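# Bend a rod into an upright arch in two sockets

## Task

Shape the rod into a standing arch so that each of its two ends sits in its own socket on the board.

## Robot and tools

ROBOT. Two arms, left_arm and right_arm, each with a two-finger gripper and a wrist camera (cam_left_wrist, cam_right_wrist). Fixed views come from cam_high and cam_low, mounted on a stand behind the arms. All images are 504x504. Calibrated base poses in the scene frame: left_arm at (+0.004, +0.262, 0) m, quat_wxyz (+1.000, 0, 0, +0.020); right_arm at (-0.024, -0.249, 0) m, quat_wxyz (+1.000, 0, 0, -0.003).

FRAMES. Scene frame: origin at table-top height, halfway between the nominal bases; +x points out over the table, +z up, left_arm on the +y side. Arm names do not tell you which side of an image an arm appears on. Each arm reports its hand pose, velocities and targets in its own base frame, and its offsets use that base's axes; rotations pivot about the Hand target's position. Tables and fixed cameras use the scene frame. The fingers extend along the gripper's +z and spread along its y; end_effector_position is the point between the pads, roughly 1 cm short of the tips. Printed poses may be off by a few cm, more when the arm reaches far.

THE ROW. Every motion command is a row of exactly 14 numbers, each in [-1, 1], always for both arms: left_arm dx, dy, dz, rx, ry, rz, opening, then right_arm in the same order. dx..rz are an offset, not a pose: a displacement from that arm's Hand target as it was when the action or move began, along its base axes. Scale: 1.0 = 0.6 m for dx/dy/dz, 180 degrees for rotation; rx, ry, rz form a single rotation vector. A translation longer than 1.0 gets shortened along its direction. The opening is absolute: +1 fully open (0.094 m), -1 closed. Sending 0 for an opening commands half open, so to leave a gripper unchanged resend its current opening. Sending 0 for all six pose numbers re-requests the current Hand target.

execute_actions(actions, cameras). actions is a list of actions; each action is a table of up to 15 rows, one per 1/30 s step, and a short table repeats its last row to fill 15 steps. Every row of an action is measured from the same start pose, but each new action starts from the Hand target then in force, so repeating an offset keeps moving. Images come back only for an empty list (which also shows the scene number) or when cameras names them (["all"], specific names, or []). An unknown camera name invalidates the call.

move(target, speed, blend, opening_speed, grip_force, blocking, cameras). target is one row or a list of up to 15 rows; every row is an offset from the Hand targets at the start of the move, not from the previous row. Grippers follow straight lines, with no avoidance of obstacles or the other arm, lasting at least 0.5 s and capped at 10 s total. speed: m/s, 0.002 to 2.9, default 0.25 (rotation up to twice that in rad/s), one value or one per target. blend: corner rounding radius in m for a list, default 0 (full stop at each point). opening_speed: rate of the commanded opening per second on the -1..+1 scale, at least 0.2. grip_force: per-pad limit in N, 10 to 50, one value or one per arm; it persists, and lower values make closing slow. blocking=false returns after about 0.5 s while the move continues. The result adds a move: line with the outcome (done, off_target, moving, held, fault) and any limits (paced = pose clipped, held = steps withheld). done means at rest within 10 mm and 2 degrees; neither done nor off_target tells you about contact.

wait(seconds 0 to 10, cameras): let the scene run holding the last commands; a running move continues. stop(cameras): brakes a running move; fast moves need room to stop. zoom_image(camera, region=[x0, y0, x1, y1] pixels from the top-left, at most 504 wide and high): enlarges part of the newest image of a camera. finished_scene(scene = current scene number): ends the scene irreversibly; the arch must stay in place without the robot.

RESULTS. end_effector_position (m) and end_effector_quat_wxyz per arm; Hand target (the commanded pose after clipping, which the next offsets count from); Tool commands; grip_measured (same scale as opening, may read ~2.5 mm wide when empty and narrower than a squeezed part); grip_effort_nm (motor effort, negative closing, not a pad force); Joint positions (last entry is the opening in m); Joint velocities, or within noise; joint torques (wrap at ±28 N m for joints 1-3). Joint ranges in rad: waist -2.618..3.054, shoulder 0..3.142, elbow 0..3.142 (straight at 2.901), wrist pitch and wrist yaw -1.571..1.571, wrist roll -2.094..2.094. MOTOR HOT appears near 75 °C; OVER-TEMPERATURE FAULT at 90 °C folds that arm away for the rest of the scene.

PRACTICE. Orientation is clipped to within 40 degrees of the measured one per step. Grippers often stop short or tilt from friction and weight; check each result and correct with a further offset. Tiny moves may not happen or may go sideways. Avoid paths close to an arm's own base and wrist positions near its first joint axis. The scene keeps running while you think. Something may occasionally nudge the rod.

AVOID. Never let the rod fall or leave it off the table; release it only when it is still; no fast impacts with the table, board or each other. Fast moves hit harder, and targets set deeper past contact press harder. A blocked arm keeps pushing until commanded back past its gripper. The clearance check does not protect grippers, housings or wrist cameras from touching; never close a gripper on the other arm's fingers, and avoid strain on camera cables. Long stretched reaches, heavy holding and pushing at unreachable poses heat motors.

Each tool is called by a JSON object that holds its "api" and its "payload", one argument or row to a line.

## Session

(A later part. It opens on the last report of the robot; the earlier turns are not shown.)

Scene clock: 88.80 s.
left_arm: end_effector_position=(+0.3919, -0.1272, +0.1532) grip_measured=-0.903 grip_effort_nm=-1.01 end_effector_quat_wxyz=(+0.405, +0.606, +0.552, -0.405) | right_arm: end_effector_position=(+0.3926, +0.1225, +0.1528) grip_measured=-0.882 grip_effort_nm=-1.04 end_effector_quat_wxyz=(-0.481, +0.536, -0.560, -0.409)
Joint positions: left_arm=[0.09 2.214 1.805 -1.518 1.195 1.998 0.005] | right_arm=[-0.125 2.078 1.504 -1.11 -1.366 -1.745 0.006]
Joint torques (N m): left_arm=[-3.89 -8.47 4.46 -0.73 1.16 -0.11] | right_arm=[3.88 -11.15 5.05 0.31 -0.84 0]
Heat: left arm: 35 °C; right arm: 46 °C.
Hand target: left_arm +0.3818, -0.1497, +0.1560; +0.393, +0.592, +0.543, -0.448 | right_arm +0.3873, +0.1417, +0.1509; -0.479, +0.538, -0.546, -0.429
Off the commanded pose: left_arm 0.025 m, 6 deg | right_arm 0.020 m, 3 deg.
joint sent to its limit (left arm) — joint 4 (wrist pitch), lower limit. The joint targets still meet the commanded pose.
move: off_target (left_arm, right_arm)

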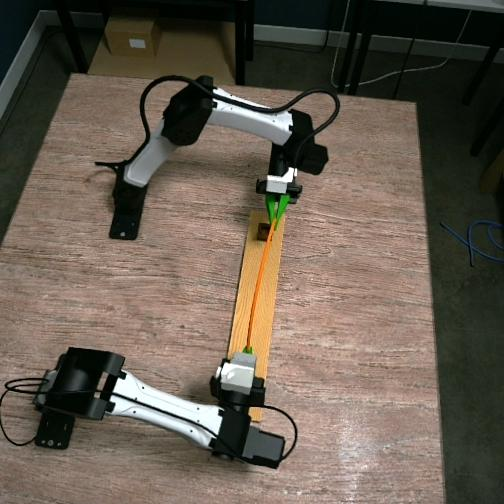

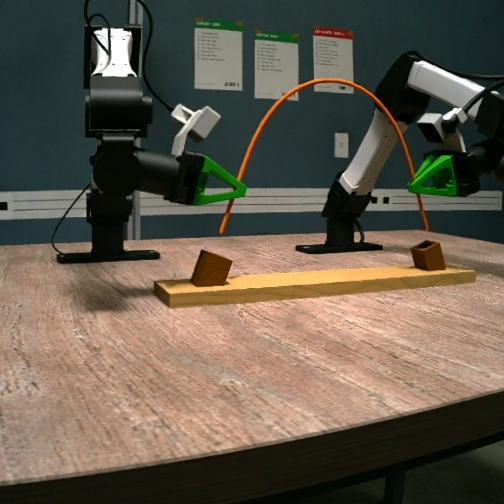

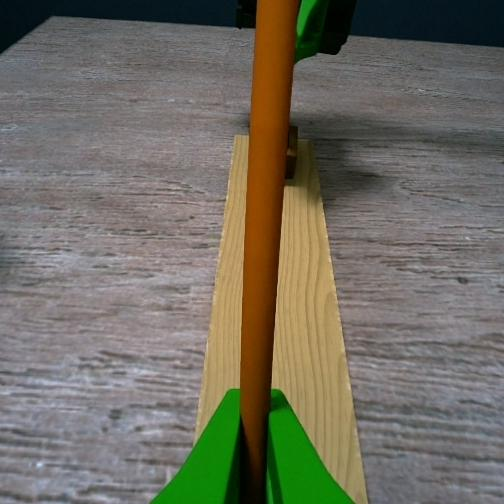

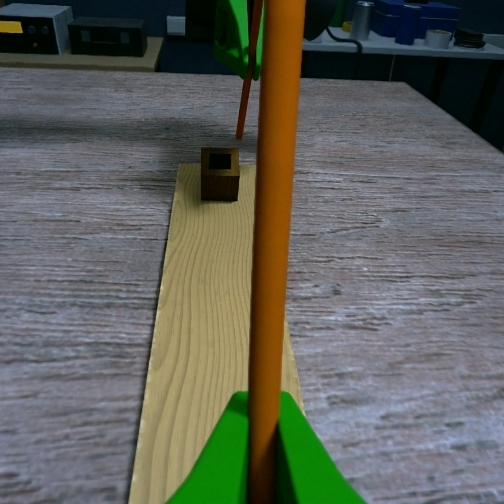

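{"api": "move", "payload": {
  "target": [-0.016,0,-0.025,0,0,0,-1,0,-0.005,-0.025,0,0,0,-1],
  "speed": 0.05,
  "cameras": ["all"]
}}

{"api": "zoom_image", "payload": {
  "camera": "cam_low",
  "region": [140, 90, 500, 320]
}}

Scene clock: 94.93 s.
left_arm: end_effector_position=(+0.3775, -0.1286, +0.1361) grip_measured=-0.903 grip_effort_nm=-1.01 end_effector_quat_wxyz=(+0.388, +0.591, +0.563, -0.428) | right_arm: end_effector_position=(+0.3917, +0.1226, +0.1422) grip_measured=-0.882 grip_effort_nm=-1.04 end_effector_quat_wxyz=(-0.479, +0.535, -0.561, -0.412)
Joint positions: left_arm=[0.09 2.214 1.718 -1.509 1.196 2.008 0.005] | right_arm=[-0.125 2.092 1.48 -1.078 -1.366 -1.744 0.006]
Joint torques (N m): left_arm=[-3.82 -9.07 4.38 -0.5 1.14 0.16] | right_arm=[3.28 -9.99 4.98 0.36 -0.81 -0.12]
Heat: left arm: 36 °C; right arm: 46 °C.
Hand target: left_arm +0.3722, -0.1497, +0.1410; +0.393, +0.592, +0.543, -0.448 | right_arm +0.3874, +0.1386, +0.1360; -0.479, +0.538, -0.546, -0.429
Off the commanded pose: left_arm 0.022 m, 3 deg | right_arm 0.018 m, 3 deg.
move: off_target (left_arm, right_arm)

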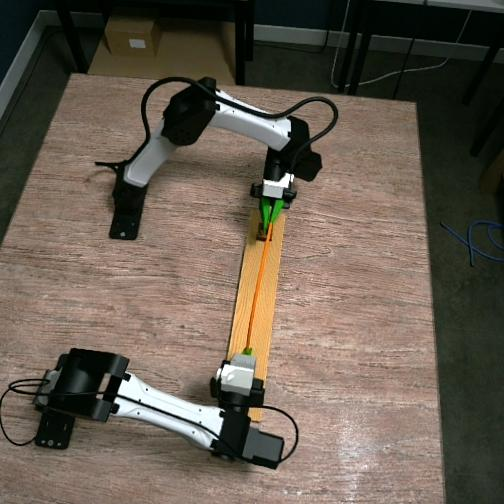

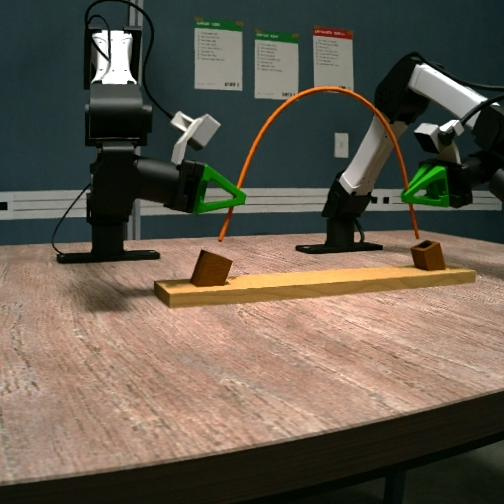

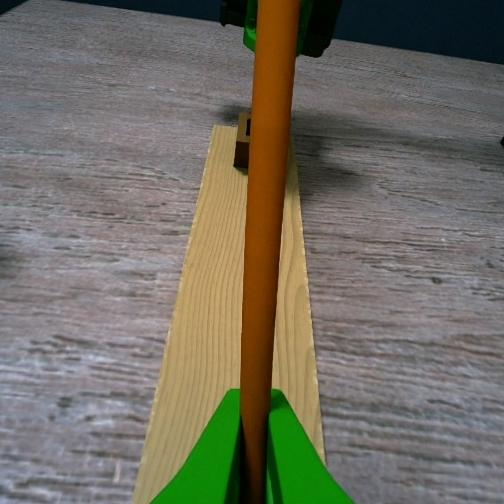

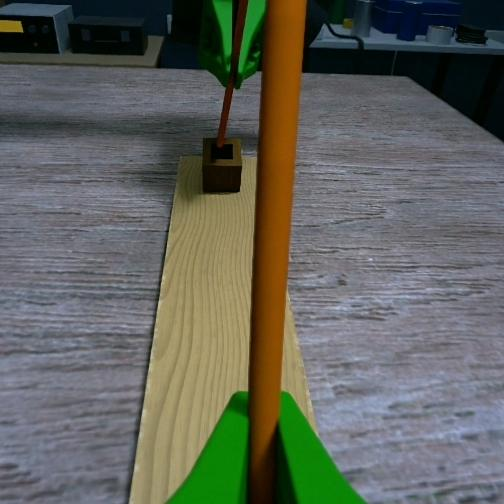

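Scaled by 1.400 from the camera's 504x504 image, which has a finer 720x720 frame.

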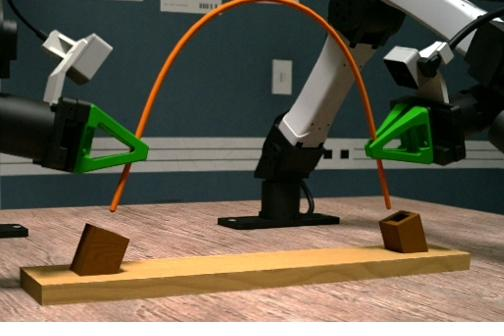

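{"api": "move", "payload": {
  "target": [0.008,0.02,-0.004,0,0,0,-1,0,-0.005,-0.012,0,0,0,-1],
  "speed": 0.05,
  "cameras": ["all"]
}}

{"api": "zoom_image", "payload": {
  "camera": "cam_low",
  "region": [140, 90, 500, 320]
}}

{"api": "zoom_image", "payload": {
  "camera": "cam_right_wrist",
  "region": [150, 60, 310, 220]
}}

{"api": "zoom_image", "payload": {
  "camera": "cam_left_wrist",
  "region": [180, 30, 340, 190]
}}

Scene clock: 98.77 s.
left_arm: end_effector_position=(+0.3797, -0.1253, +0.1308) grip_measured=-0.903 grip_effort_nm=-1.01 end_effector_quat_wxyz=(+0.393, +0.595, +0.557, -0.426) | right_arm: end_effector_position=(+0.3922, +0.1226, +0.1358) grip_measured=-0.882 grip_effort_nm=-1.04 end_effector_quat_wxyz=(-0.481, +0.538, -0.558, -0.410)
Joint positions: left_arm=[0.098 2.236 1.728 -1.518 1.196 2.049 0.005] | right_arm=[-0.125 2.11 1.48 -1.078 -1.366 -1.772 0.006]
Joint torques (N m): left_arm=[-2.03 -8.76 6.57 -0.87 1.01 0.16] | right_arm=[2.66 -9.83 4.9 0.16 -0.8 -0.13]
Heat: left arm: 37 °C; right arm: 46 °C.
Hand target: left_arm +0.3770, -0.1377, +0.1385; +0.393, +0.592, +0.543, -0.448 | right_arm +0.3874, +0.1356, +0.1287; -0.479, +0.538, -0.546, -0.429
Off the commanded pose: left_arm 0.015 m, 3 deg | right_arm 0.016 m, 3 deg.
joint sent to its limit (left arm) — joint 4 (wrist pitch), lower limit. The joint targets still meet the commanded pose.
move: off_target (left_arm, right_arm)

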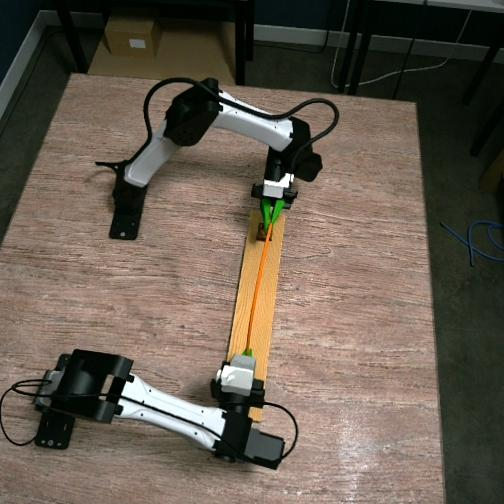

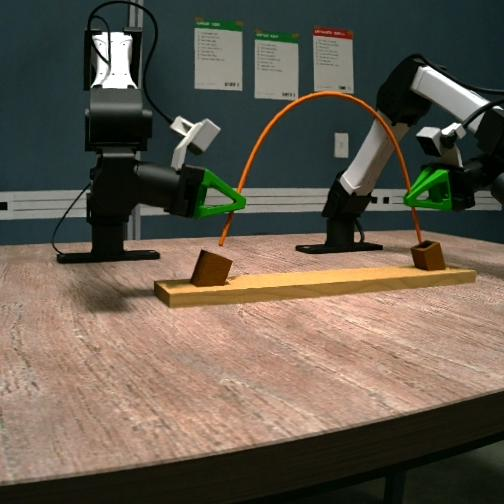

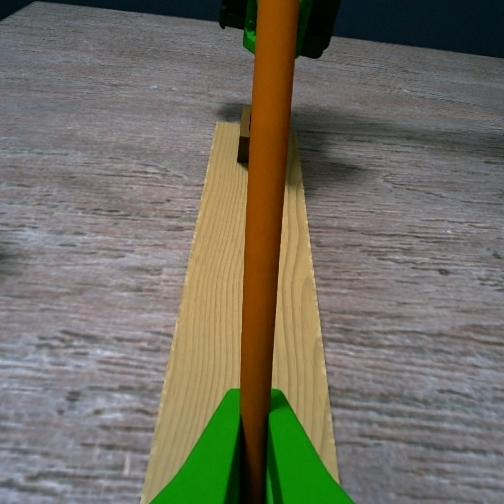

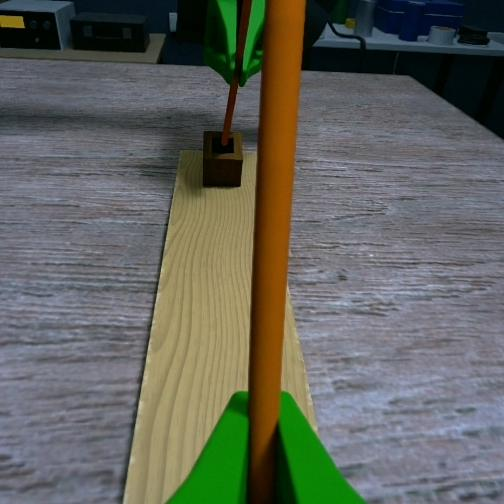

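Scaled by 1.400 from the camera's 504x504 image, which has a finer 720x720 frame.

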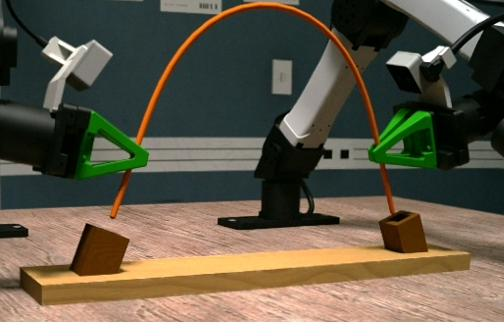

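Scaled by 3.150 from the camera's 504x504 image, which has a finer 720x720 frame.

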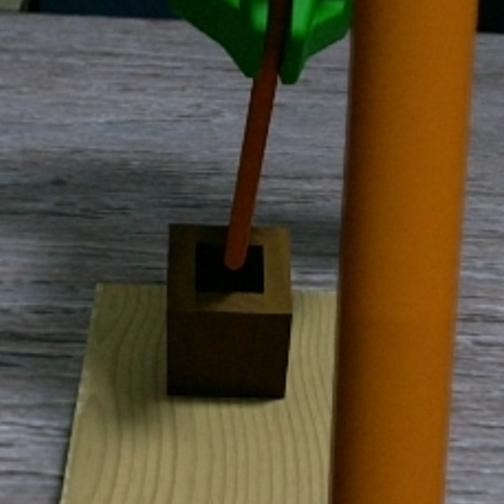

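Scaled by 3.150 from the camera's 504x504 image, which has a finer 720x720 frame.

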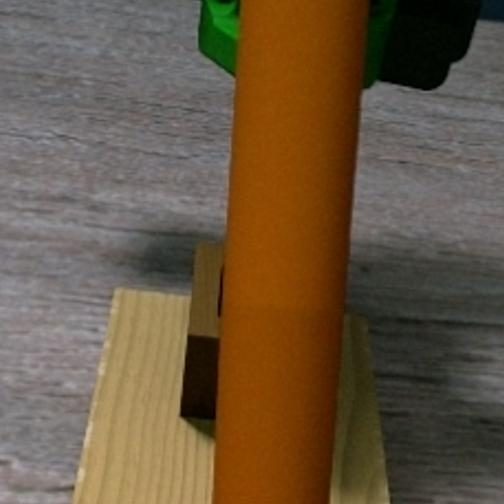

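{"api": "zoom_image", "payload": {
  "camera": "cam_low",
  "region": [380, 190, 460, 280]
}}

{"api": "zoom_image", "payload": {
  "camera": "cam_low",
  "region": [180, 210, 260, 300]
}}

Scaled by 5.600 from the camera's 504x504 image, which has a finer 720x720 frame.

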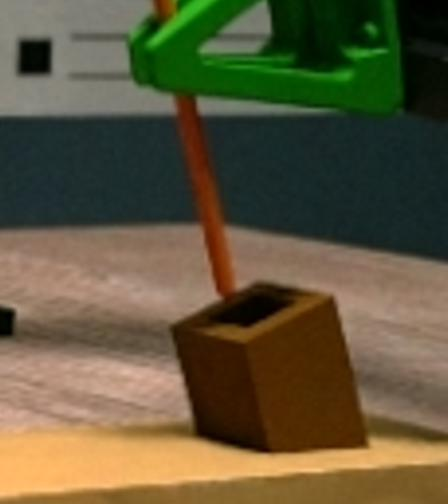

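Scaled by 5.600 from the camera's 504x504 image, which has a finer 720x720 frame.

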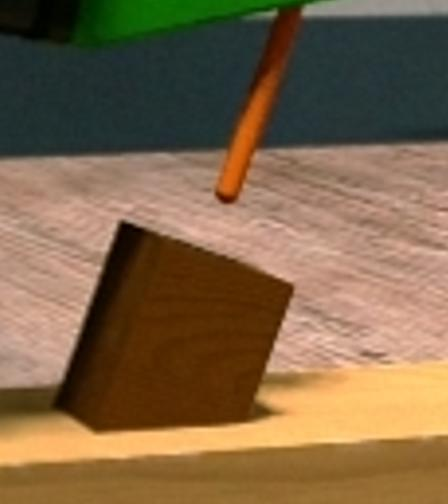

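{"api": "move", "payload": {
  "target": [0,0.015,0,0,0,0,-1,0,-0.01,-0.017,0,0,0,-1],
  "speed": 0.05,
  "cameras": ["cam_low","cam_right_wrist","cam_left_wrist"]
}}

{"api": "zoom_image", "payload": {
  "camera": "cam_low",
  "region": [380, 190, 460, 280]
}}

{"api": "zoom_image", "payload": {
  "camera": "cam_low",
  "region": [180, 210, 260, 300]
}}

{"api": "zoom_image", "payload": {
  "camera": "cam_right_wrist",
  "region": [150, 60, 310, 220]
}}

Scene clock: 106.50 s.
left_arm: end_effector_position=(+0.3814, -0.1177, +0.1297) grip_measured=-0.903 grip_effort_nm=-1.01 end_effector_quat_wxyz=(+0.396, +0.595, +0.560, -0.419) | right_arm: end_effector_position=(+0.3911, +0.1206, +0.1237) grip_measured=-0.882 grip_effort_nm=-1.04 end_effector_quat_wxyz=(-0.482, +0.542, -0.553, -0.410)
Joint positions: left_arm=[0.117 2.236 1.728 -1.518 1.188 2.059 0.005] | right_arm=[-0.13 2.146 1.48 -1.1 -1.366 -1.841 0.006]
Joint torques (N m): left_arm=[-1.66 -9.5 5.63 -0.87 1 0.15] | right_arm=[1.88 -9.92 5.74 -0.11 -0.76 -0.22]
Heat: left arm: 38 °C; right arm: 47 °C.
Hand target: left_arm +0.3770, -0.1287, +0.1386; +0.393, +0.592, +0.543, -0.448 | right_arm +0.3874, +0.1296, +0.1186; -0.479, +0.538, -0.546, -0.429
Off the commanded pose: left_arm 0.015 m, 4 deg | right_arm 0.011 m, 2 deg.
joint sent to its limit (left arm) — joint 4 (wrist pitch), lower limit. The joint targets still meet the commanded pose.
move: off_target (left_arm, right_arm)
Images, in order (width x height): cam_low 504x504, cam_left_wrist 504x504, cam_right_wrist 504x504.

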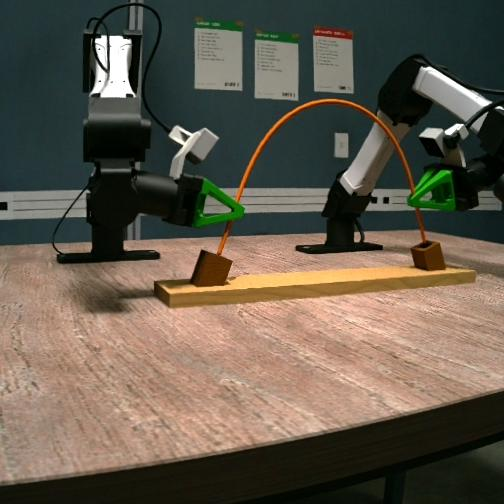

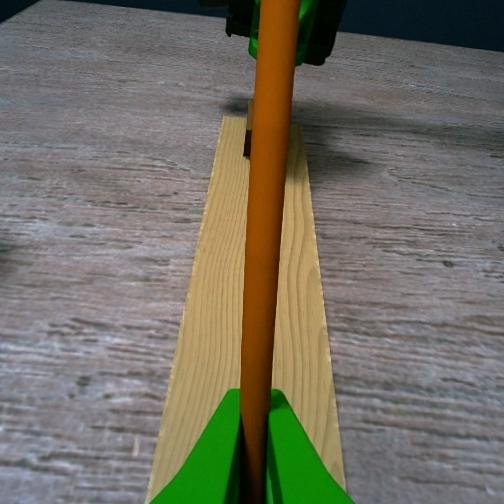

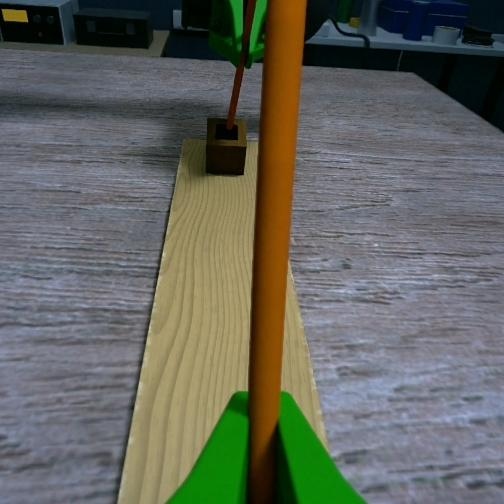

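Scaled by 5.600 from the camera's 504x504 image, which has a finer 720x720 frame.

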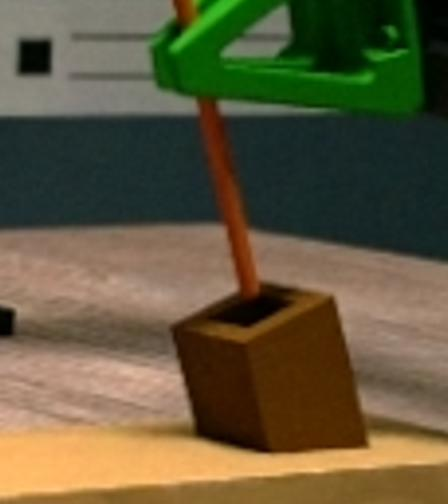

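Scaled by 5.600 from the camera's 504x504 image, which has a finer 720x720 frame.

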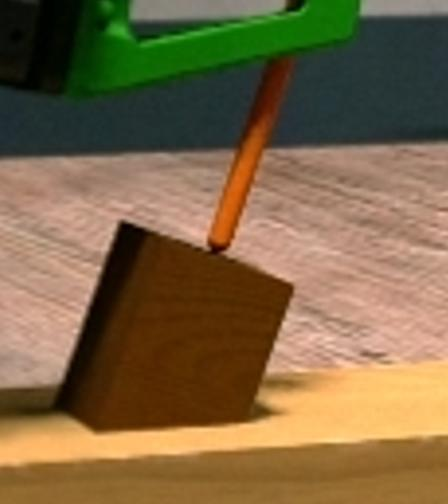

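Scaled by 3.150 from the camera's 504x504 image, which has a finer 720x720 frame.

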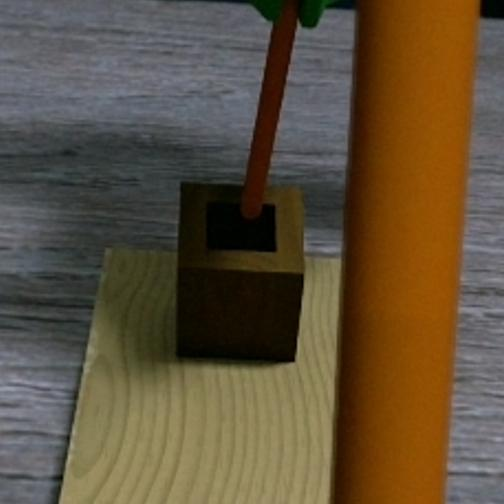

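{"api": "move", "payload": {
  "target": [0,0.007,-0.025,0,0,0,-1,0,-0.006,-0.02,0,0,0,-1],
  "speed": 0.04,
  "cameras": ["cam_low","cam_right_wrist","cam_left_wrist"]
}}

{"api": "zoom_image", "payload": {
  "camera": "cam_low",
  "region": [380, 190, 460, 280]
}}

{"api": "zoom_image", "payload": {
  "camera": "cam_low",
  "region": [180, 210, 260, 300]
}}

{"api": "zoom_image", "payload": {
  "camera": "cam_right_wrist",
  "region": [150, 60, 310, 220]
}}

Scene clock: 111.47 s.
left_arm: end_effector_position=(+0.3811, -0.1144, +0.1203) grip_measured=-0.903 grip_effort_nm=-1.01 end_effector_quat_wxyz=(+0.391, +0.598, +0.560, -0.419) | right_arm: end_effector_position=(+0.3903, +0.1180, +0.1111) grip_measured=-0.882 grip_effort_nm=-1.04 end_effector_quat_wxyz=(-0.481, +0.542, -0.552, -0.412)
Joint positions: left_arm=[0.124 2.257 1.728 -1.518 1.174 2.08 0.005] | right_arm=[-0.138 2.183 1.48 -1.117 -1.366 -1.893 0.006]
Joint torques (N m): left_arm=[-1.39 -8.73 4.68 -0.8 1.02 0.14] | right_arm=[1.69 -10.11 5.91 -0.22 -0.73 -0.25]
Heat: left arm: 38 °C; right arm: 46 °C.
Hand target: left_arm +0.3770, -0.1245, +0.1235; +0.393, +0.592, +0.543, -0.448 | right_arm +0.3874, +0.1260, +0.1065; -0.479, +0.538, -0.546, -0.429
Off the commanded pose: left_arm 0.011 m, 4 deg | right_arm 0.010 m, 2 deg.
joint sent to its limit (left arm) — joint 6 (wrist roll), upper limit. The joint targets still meet the commanded pose.
move: off_target (left_arm)
Images, in order (width x height): cam_low 504x504, cam_left_wrist 504x504, cam_right_wrist 504x504.

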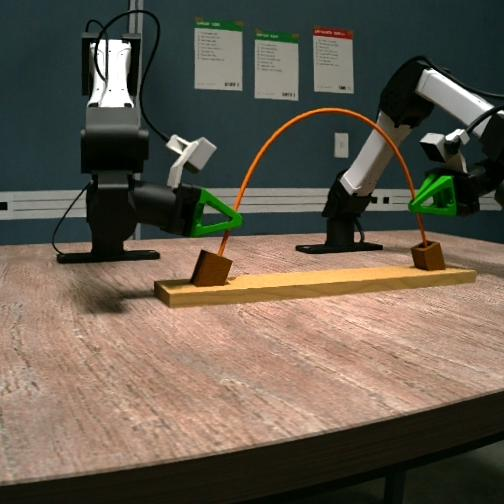

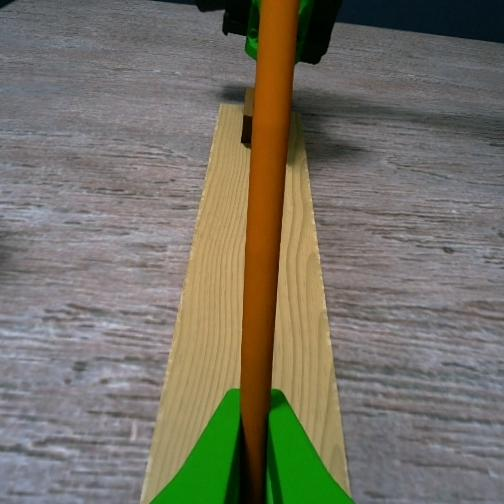

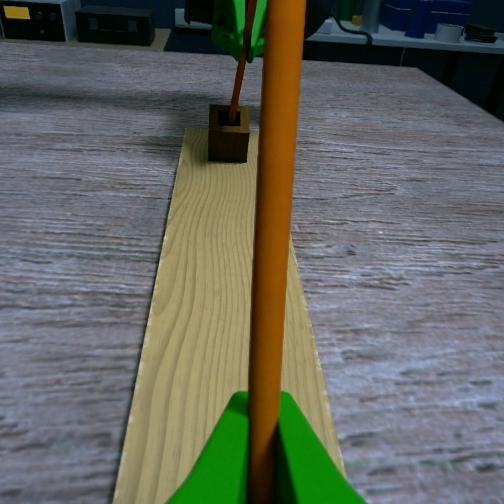

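Scaled by 5.600 from the camera's 504x504 image, which has a finer 720x720 frame.

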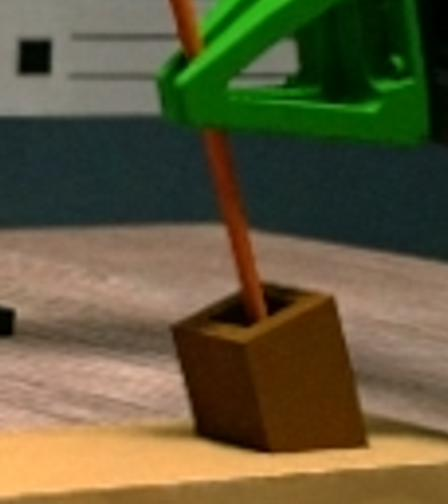

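Scaled by 5.600 from the camera's 504x504 image, which has a finer 720x720 frame.

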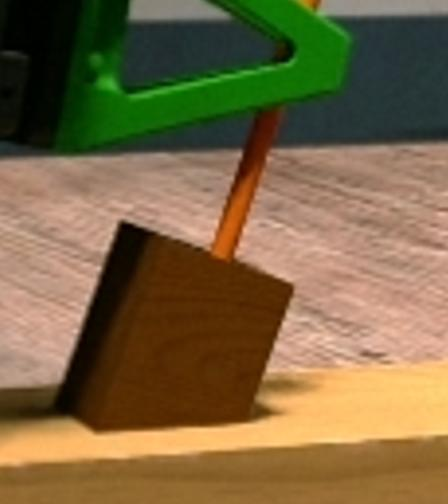

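Scaled by 3.150 from the camera's 504x504 image, which has a finer 720x720 frame.

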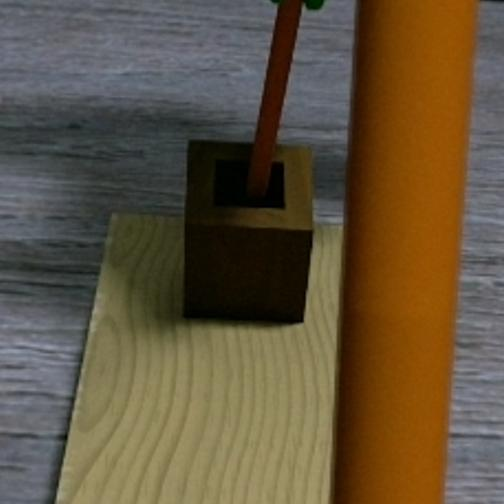

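{"api": "move", "payload": {
  "target": [0,0.009,-0.022,0,0,0,-1,0,-0.007,-0.018,0,0,0,-1],
  "speed": 0.04,
  "cameras": ["cam_low","cam_right_wrist","cam_left_wrist"]
}}

{"api": "zoom_image", "payload": {
  "camera": "cam_low",
  "region": [380, 190, 460, 280]
}}

{"api": "zoom_image", "payload": {
  "camera": "cam_low",
  "region": [180, 210, 260, 300]
}}

{"api": "zoom_image", "payload": {
  "camera": "cam_left_wrist",
  "region": [180, 30, 340, 190]
}}

Scene clock: 114.63 s.
left_arm: end_effector_position=(+0.3792, -0.1099, +0.1088) grip_measured=-0.903 grip_effort_nm=-1.01 end_effector_quat_wxyz=(+0.386, +0.595, +0.566, -0.420) | right_arm: end_effector_position=(+0.3882, +0.1149, +0.0986) grip_measured=-0.882 grip_effort_nm=-1.04 end_effector_quat_wxyz=(-0.479, +0.541, -0.553, -0.415)
Joint positions: left_arm=[0.134 2.269 1.702 -1.496 1.162 2.081 0.005] | right_arm=[-0.146 2.219 1.48 -1.143 -1.363 -1.948 0.006]
Joint torques (N m): left_arm=[-1.18 -8.73 4.23 -0.63 1.04 0.14] | right_arm=[1.51 -10.19 6.5 -0.3 -0.73 -0.13]
Heat: left arm: 38 °C; right arm: 46 °C.
Hand target: left_arm +0.3770, -0.1191, +0.1104; +0.393, +0.592, +0.543, -0.448 | right_arm +0.3874, +0.1218, +0.0956; -0.479, +0.538, -0.546, -0.429
Off the commanded pose: left_arm 0.010 m, 4 deg | right_arm 0.008 m, 2 deg.
joint sent to its limit (left arm) — joint 6 (wrist roll), upper limit. The joint targets are off in orientation, not in position.
move: off_target (left_arm)
Images, in order (width x height): cam_low 504x504, cam_left_wrist 504x504, cam_right_wrist 504x504.

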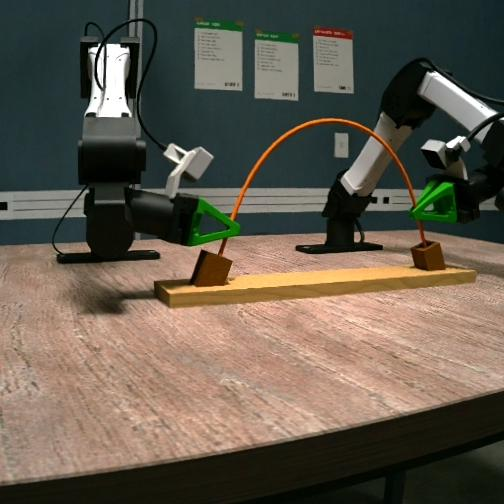

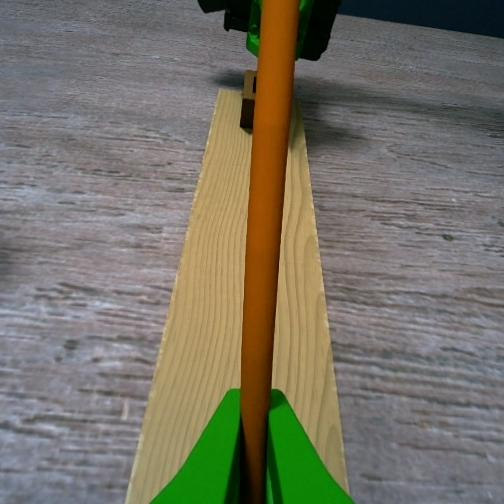

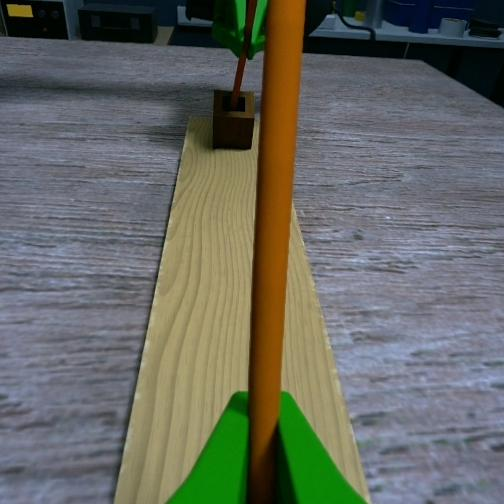

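Scaled by 5.600 from the camera's 504x504 image, which has a finer 720x720 frame.

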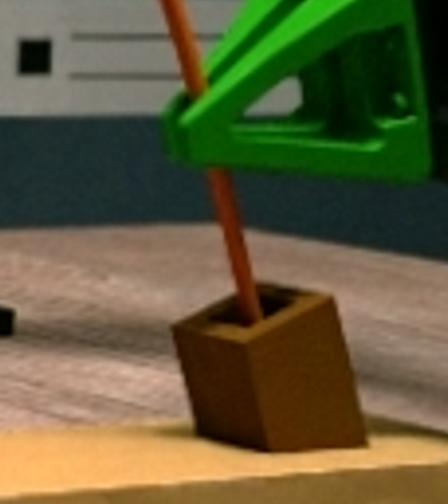

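Scaled by 5.600 from the camera's 504x504 image, which has a finer 720x720 frame.

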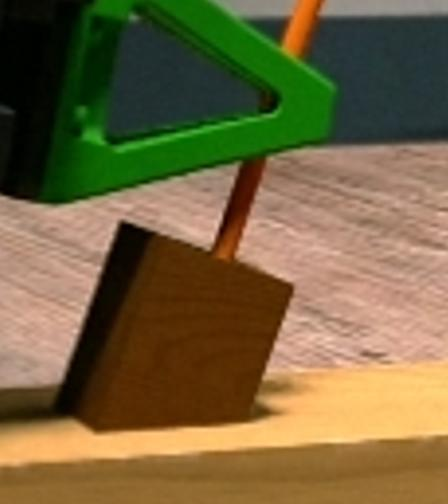

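Scaled by 3.150 from the camera's 504x504 image, which has a finer 720x720 frame.

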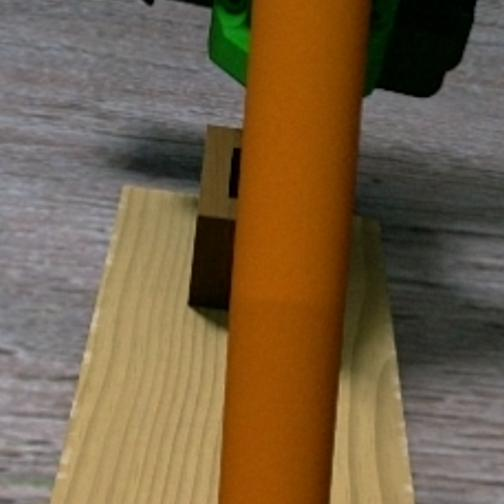

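{"api": "move", "payload": {
  "target": [0.002,0.008,-0.022,0,0,0,-1,0,-0.005,-0.013,0,0,0,-1],
  "speed": 0.03,
  "cameras": ["cam_low","cam_right_wrist"]
}}

{"api": "zoom_image", "payload": {
  "camera": "cam_low",
  "region": [380, 190, 460, 280]
}}

{"api": "zoom_image", "payload": {
  "camera": "cam_low",
  "region": [180, 210, 260, 300]
}}

Scene clock: 117.50 s.
left_arm: end_effector_position=(+0.3803, -0.1058, +0.0961) grip_measured=-0.903 grip_effort_nm=-1.01 end_effector_quat_wxyz=(+0.385, +0.595, +0.569, -0.417) | right_arm: end_effector_position=(+0.3865, +0.1138, +0.0925) grip_measured=-0.882 grip_effort_nm=-1.04 end_effector_quat_wxyz=(-0.480, +0.541, -0.551, -0.417)
Joint positions: left_arm=[0.144 2.287 1.685 -1.46 1.155 2.082 0.005] | right_arm=[-0.15 2.24 1.48 -1.161 -1.366 -1.989 0.006]
Joint torques (N m): left_arm=[-1.03 -8.68 4.11 -0.62 1.02 0.13] | right_arm=[1.22 -9.62 7.05 -0.33 -0.66 -0.17]
Heat: left arm: 39 °C; right arm: 46 °C.
Hand target: left_arm +0.3782, -0.1143, +0.0971; +0.393, +0.592, +0.543, -0.448 | right_arm +0.3873, +0.1189, +0.0878; -0.479, +0.538, -0.546, -0.429
Off the commanded pose: left_arm 0.009 m, 5 deg | right_arm 0.007 m, 2 deg.
joint sent to its limit (left arm) — joint 6 (wrist roll), upper limit. The joint targets are off in orientation, not in position.
move: off_target (left_arm)
Images, in order (width x height): cam_low 504x504, cam_right_wrist 504x504.

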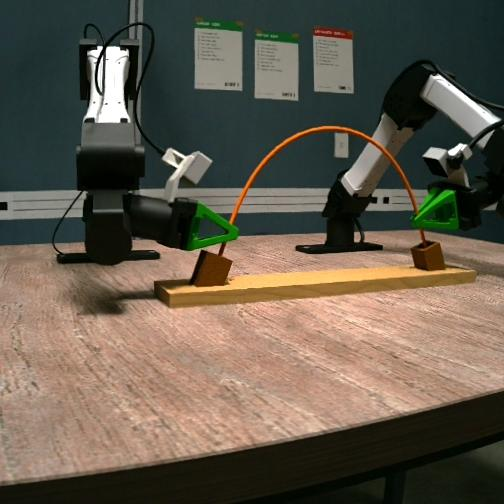

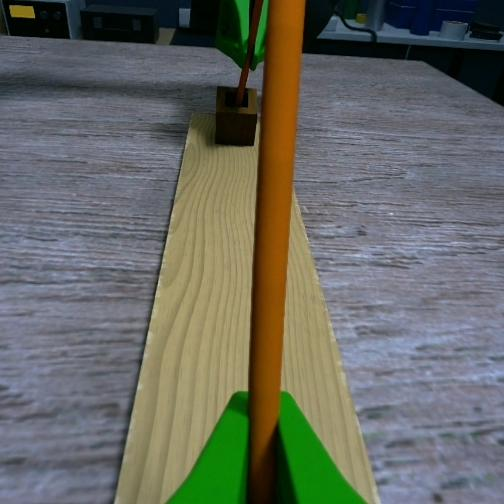

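Scaled by 5.600 from the camera's 504x504 image, which has a finer 720x720 frame.

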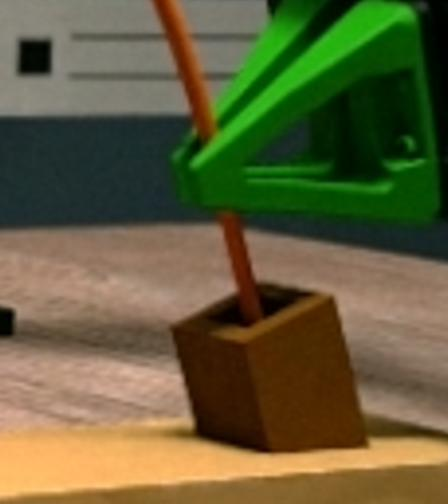

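Scaled by 5.600 from the camera's 504x504 image, which has a finer 720x720 frame.

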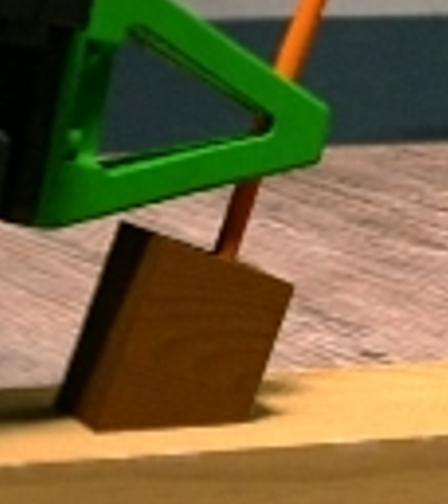

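{"api": "move", "payload": {
  "target": [0,0.008,-0.006,0,0,0,-1,0,-0.005,0.002,0,0,0,-1],
  "speed": 0.03
}}

{"api": "move", "payload": {
  "target": [0,0,0,0,0,0,-0.8,0,0,0,0,0,0,-0.78],
  "opening_speed": 0.2,
  "cameras": ["cam_low"]
}}

{"api": "zoom_image", "payload": {
  "camera": "cam_low",
  "region": [140, 90, 500, 320]
}}

Scene clock: 121.00 s.
left_arm: end_effector_position=(+0.3803, -0.1041, +0.0957) grip_measured=-0.903 grip_effort_nm=-1.01 end_effector_quat_wxyz=(+0.387, +0.592, +0.571, -0.417) | right_arm: end_effector_position=(+0.3854, +0.1123, +0.0933) grip_measured=-0.882 grip_effort_nm=-1.04 end_effector_quat_wxyz=(-0.479, +0.539, -0.550, -0.421)
Joint positions: left_arm=[0.149 2.287 1.681 -1.459 1.158 2.084 0.005] | right_arm=[-0.155 2.253 1.497 -1.213 -1.367 -2.031 0.006]
Joint torques (N m): left_arm=[-0.47 -8.55 3.77 -0.53 0.93 0.11] | right_arm=[0.96 -9.85 7.3 -0.42 -0.62 -0.11]
Heat: left arm: 38 °C; right arm: 46 °C.
Hand target: left_arm +0.3782, -0.1095, +0.0935; +0.393, +0.592, +0.543, -0.448 | right_arm +0.3874, +0.1159, +0.0891; -0.479, +0.538, -0.546, -0.429
Off the commanded pose: left_arm 0.006 m, 5 deg | right_arm 0.006 m, 1 deg.
joint sent to its limit (left arm) — joint 6 (wrist roll), upper limit. The joint targets are off in orientation, not in position.
move: off_target (left_arm)

Scene clock: 122.30 s.
left_arm: end_effector_position=(+0.3784, -0.1054, +0.0936) grip_measured=-0.802 grip_effort_nm=0.11 end_effector_quat_wxyz=(+0.384, +0.590, +0.572, -0.421) | right_arm: end_effector_position=(+0.3854, +0.1128, +0.0939) grip_measured=-0.782 grip_effort_nm=0.12 end_effector_quat_wxyz=(-0.483, +0.537, -0.548, -0.423)
Joint positions: left_arm=[0.146 2.29 1.673 -1.459 1.159 2.084 0.009] | right_arm=[-0.154 2.258 1.498 -1.222 -1.377 -2.045 0.01]
Joint torques (N m): left_arm=[-0.24 -8.73 4.42 -0.53 0.91 0.11] | right_arm=[0.91 -10.07 7.49 -0.39 -0.51 -0.04]
Heat: left arm: 38 °C; right arm: 46 °C.
Hand target: left_arm +0.3782, -0.1095, +0.0935; +0.393, +0.592, +0.543, -0.448 | right_arm +0.3874, +0.1158, +0.0890; -0.479, +0.538, -0.546, -0.429
Off the commanded pose: left_arm 0.004 m, 5 deg | right_arm 0.006 m, 1 deg.
joint sent to its limit (left arm) — joint 6 (wrist roll), upper limit. The joint targets are off in orientation, not in position.
move: off_target (left_arm)
Images, in order (width x height): cam_low 504x504.

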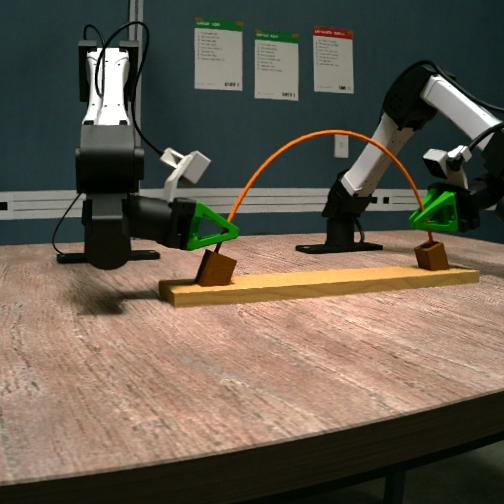

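Scaled by 1.400 from the camera's 504x504 image, which has a finer 720x720 frame.

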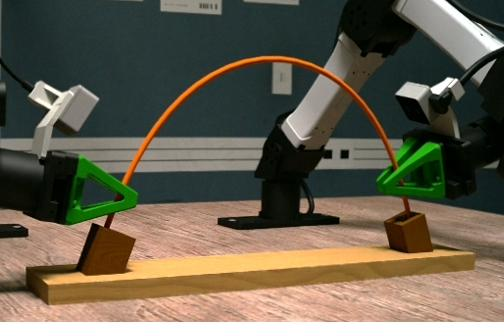

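{"api": "move", "payload": {
  "target": [
    [0,0,0,0,0,0,-0.3,0,0,0.005,0,0,0,-0.3],
    [0.012,0.17,0.06,0,0,0,-0.3,-0.013,-0.17,0.06,0,0,0,-0.3]
  ],
  "speed": 0.08,
  "opening_speed": 0.4,
  "cameras": ["all"]
}}

{"api": "zoom_image", "payload": {
  "camera": "cam_low",
  "region": [140, 90, 500, 320]
}}

Scene clock: 127.80 s.
left_arm: end_effector_position=(+0.3871, -0.0079, +0.1053) grip_measured=-0.302 grip_effort_nm=0.11 end_effector_quat_wxyz=(+0.401, +0.546, +0.643, -0.358) | right_arm: end_effector_position=(+0.3771, +0.0169, +0.1078) grip_measured=-0.303 grip_effort_nm=0.12 end_effector_quat_wxyz=(+0.459, -0.484, +0.639, +0.383)
Joint positions: left_arm=[0.386 2.257 1.722 -1.519 1.073 2.084 0.033] | right_arm=[-0.405 2.21 1.544 -1.44 -1.232 -2.085 0.033]
Joint torques (N m): left_arm=[0.59 -13.61 6.61 -0.93 0.65 0.11] | right_arm=[-0.01 -16.57 7.73 -0.56 -0.44 -0.09]
Heat: left arm: 39 °C; right arm: 46 °C.
Hand target: left_arm +0.3854, -0.0075, +0.1296; +0.393, +0.592, +0.543, -0.448 | right_arm +0.3795, +0.0139, +0.1251; +0.479, -0.538, +0.546, +0.429
Off the commanded pose: left_arm 0.024 m, 16 deg | right_arm 0.018 m, 14 deg.
joint sent to its limit (left arm) — joint 4 (wrist pitch), lower limit; joint 6 (wrist roll), upper limit. The joint targets are off in orientation, not in position.
joint sent to its limit (right arm) — joint 6 (wrist roll), lower limit. The joint targets are off in orientation, not in position.
move: off_target (left_arm, right_arm)

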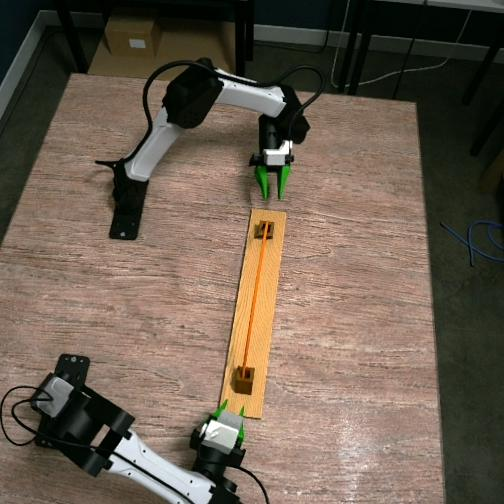

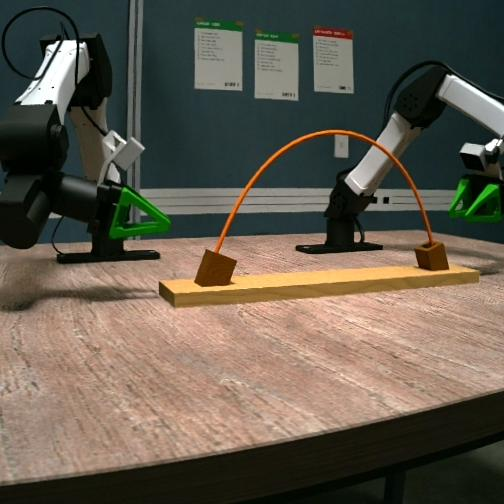

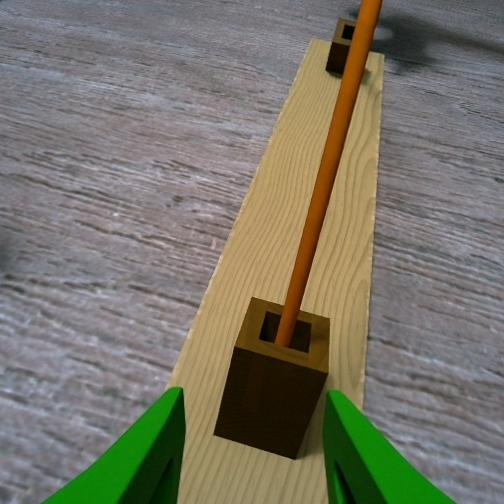

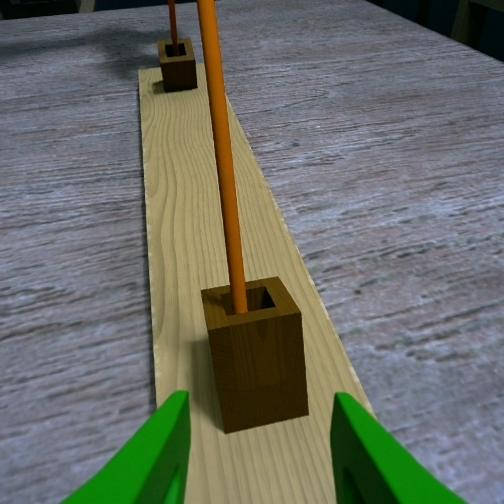

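Scaled by 1.400 from the camera's 504x504 image, which has a finer 720x720 frame.

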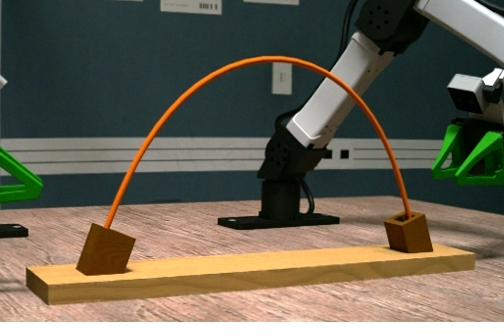

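{"api": "finished_scene", "payload": {
  "scene": 3
}}

The scene is finished: the task was done.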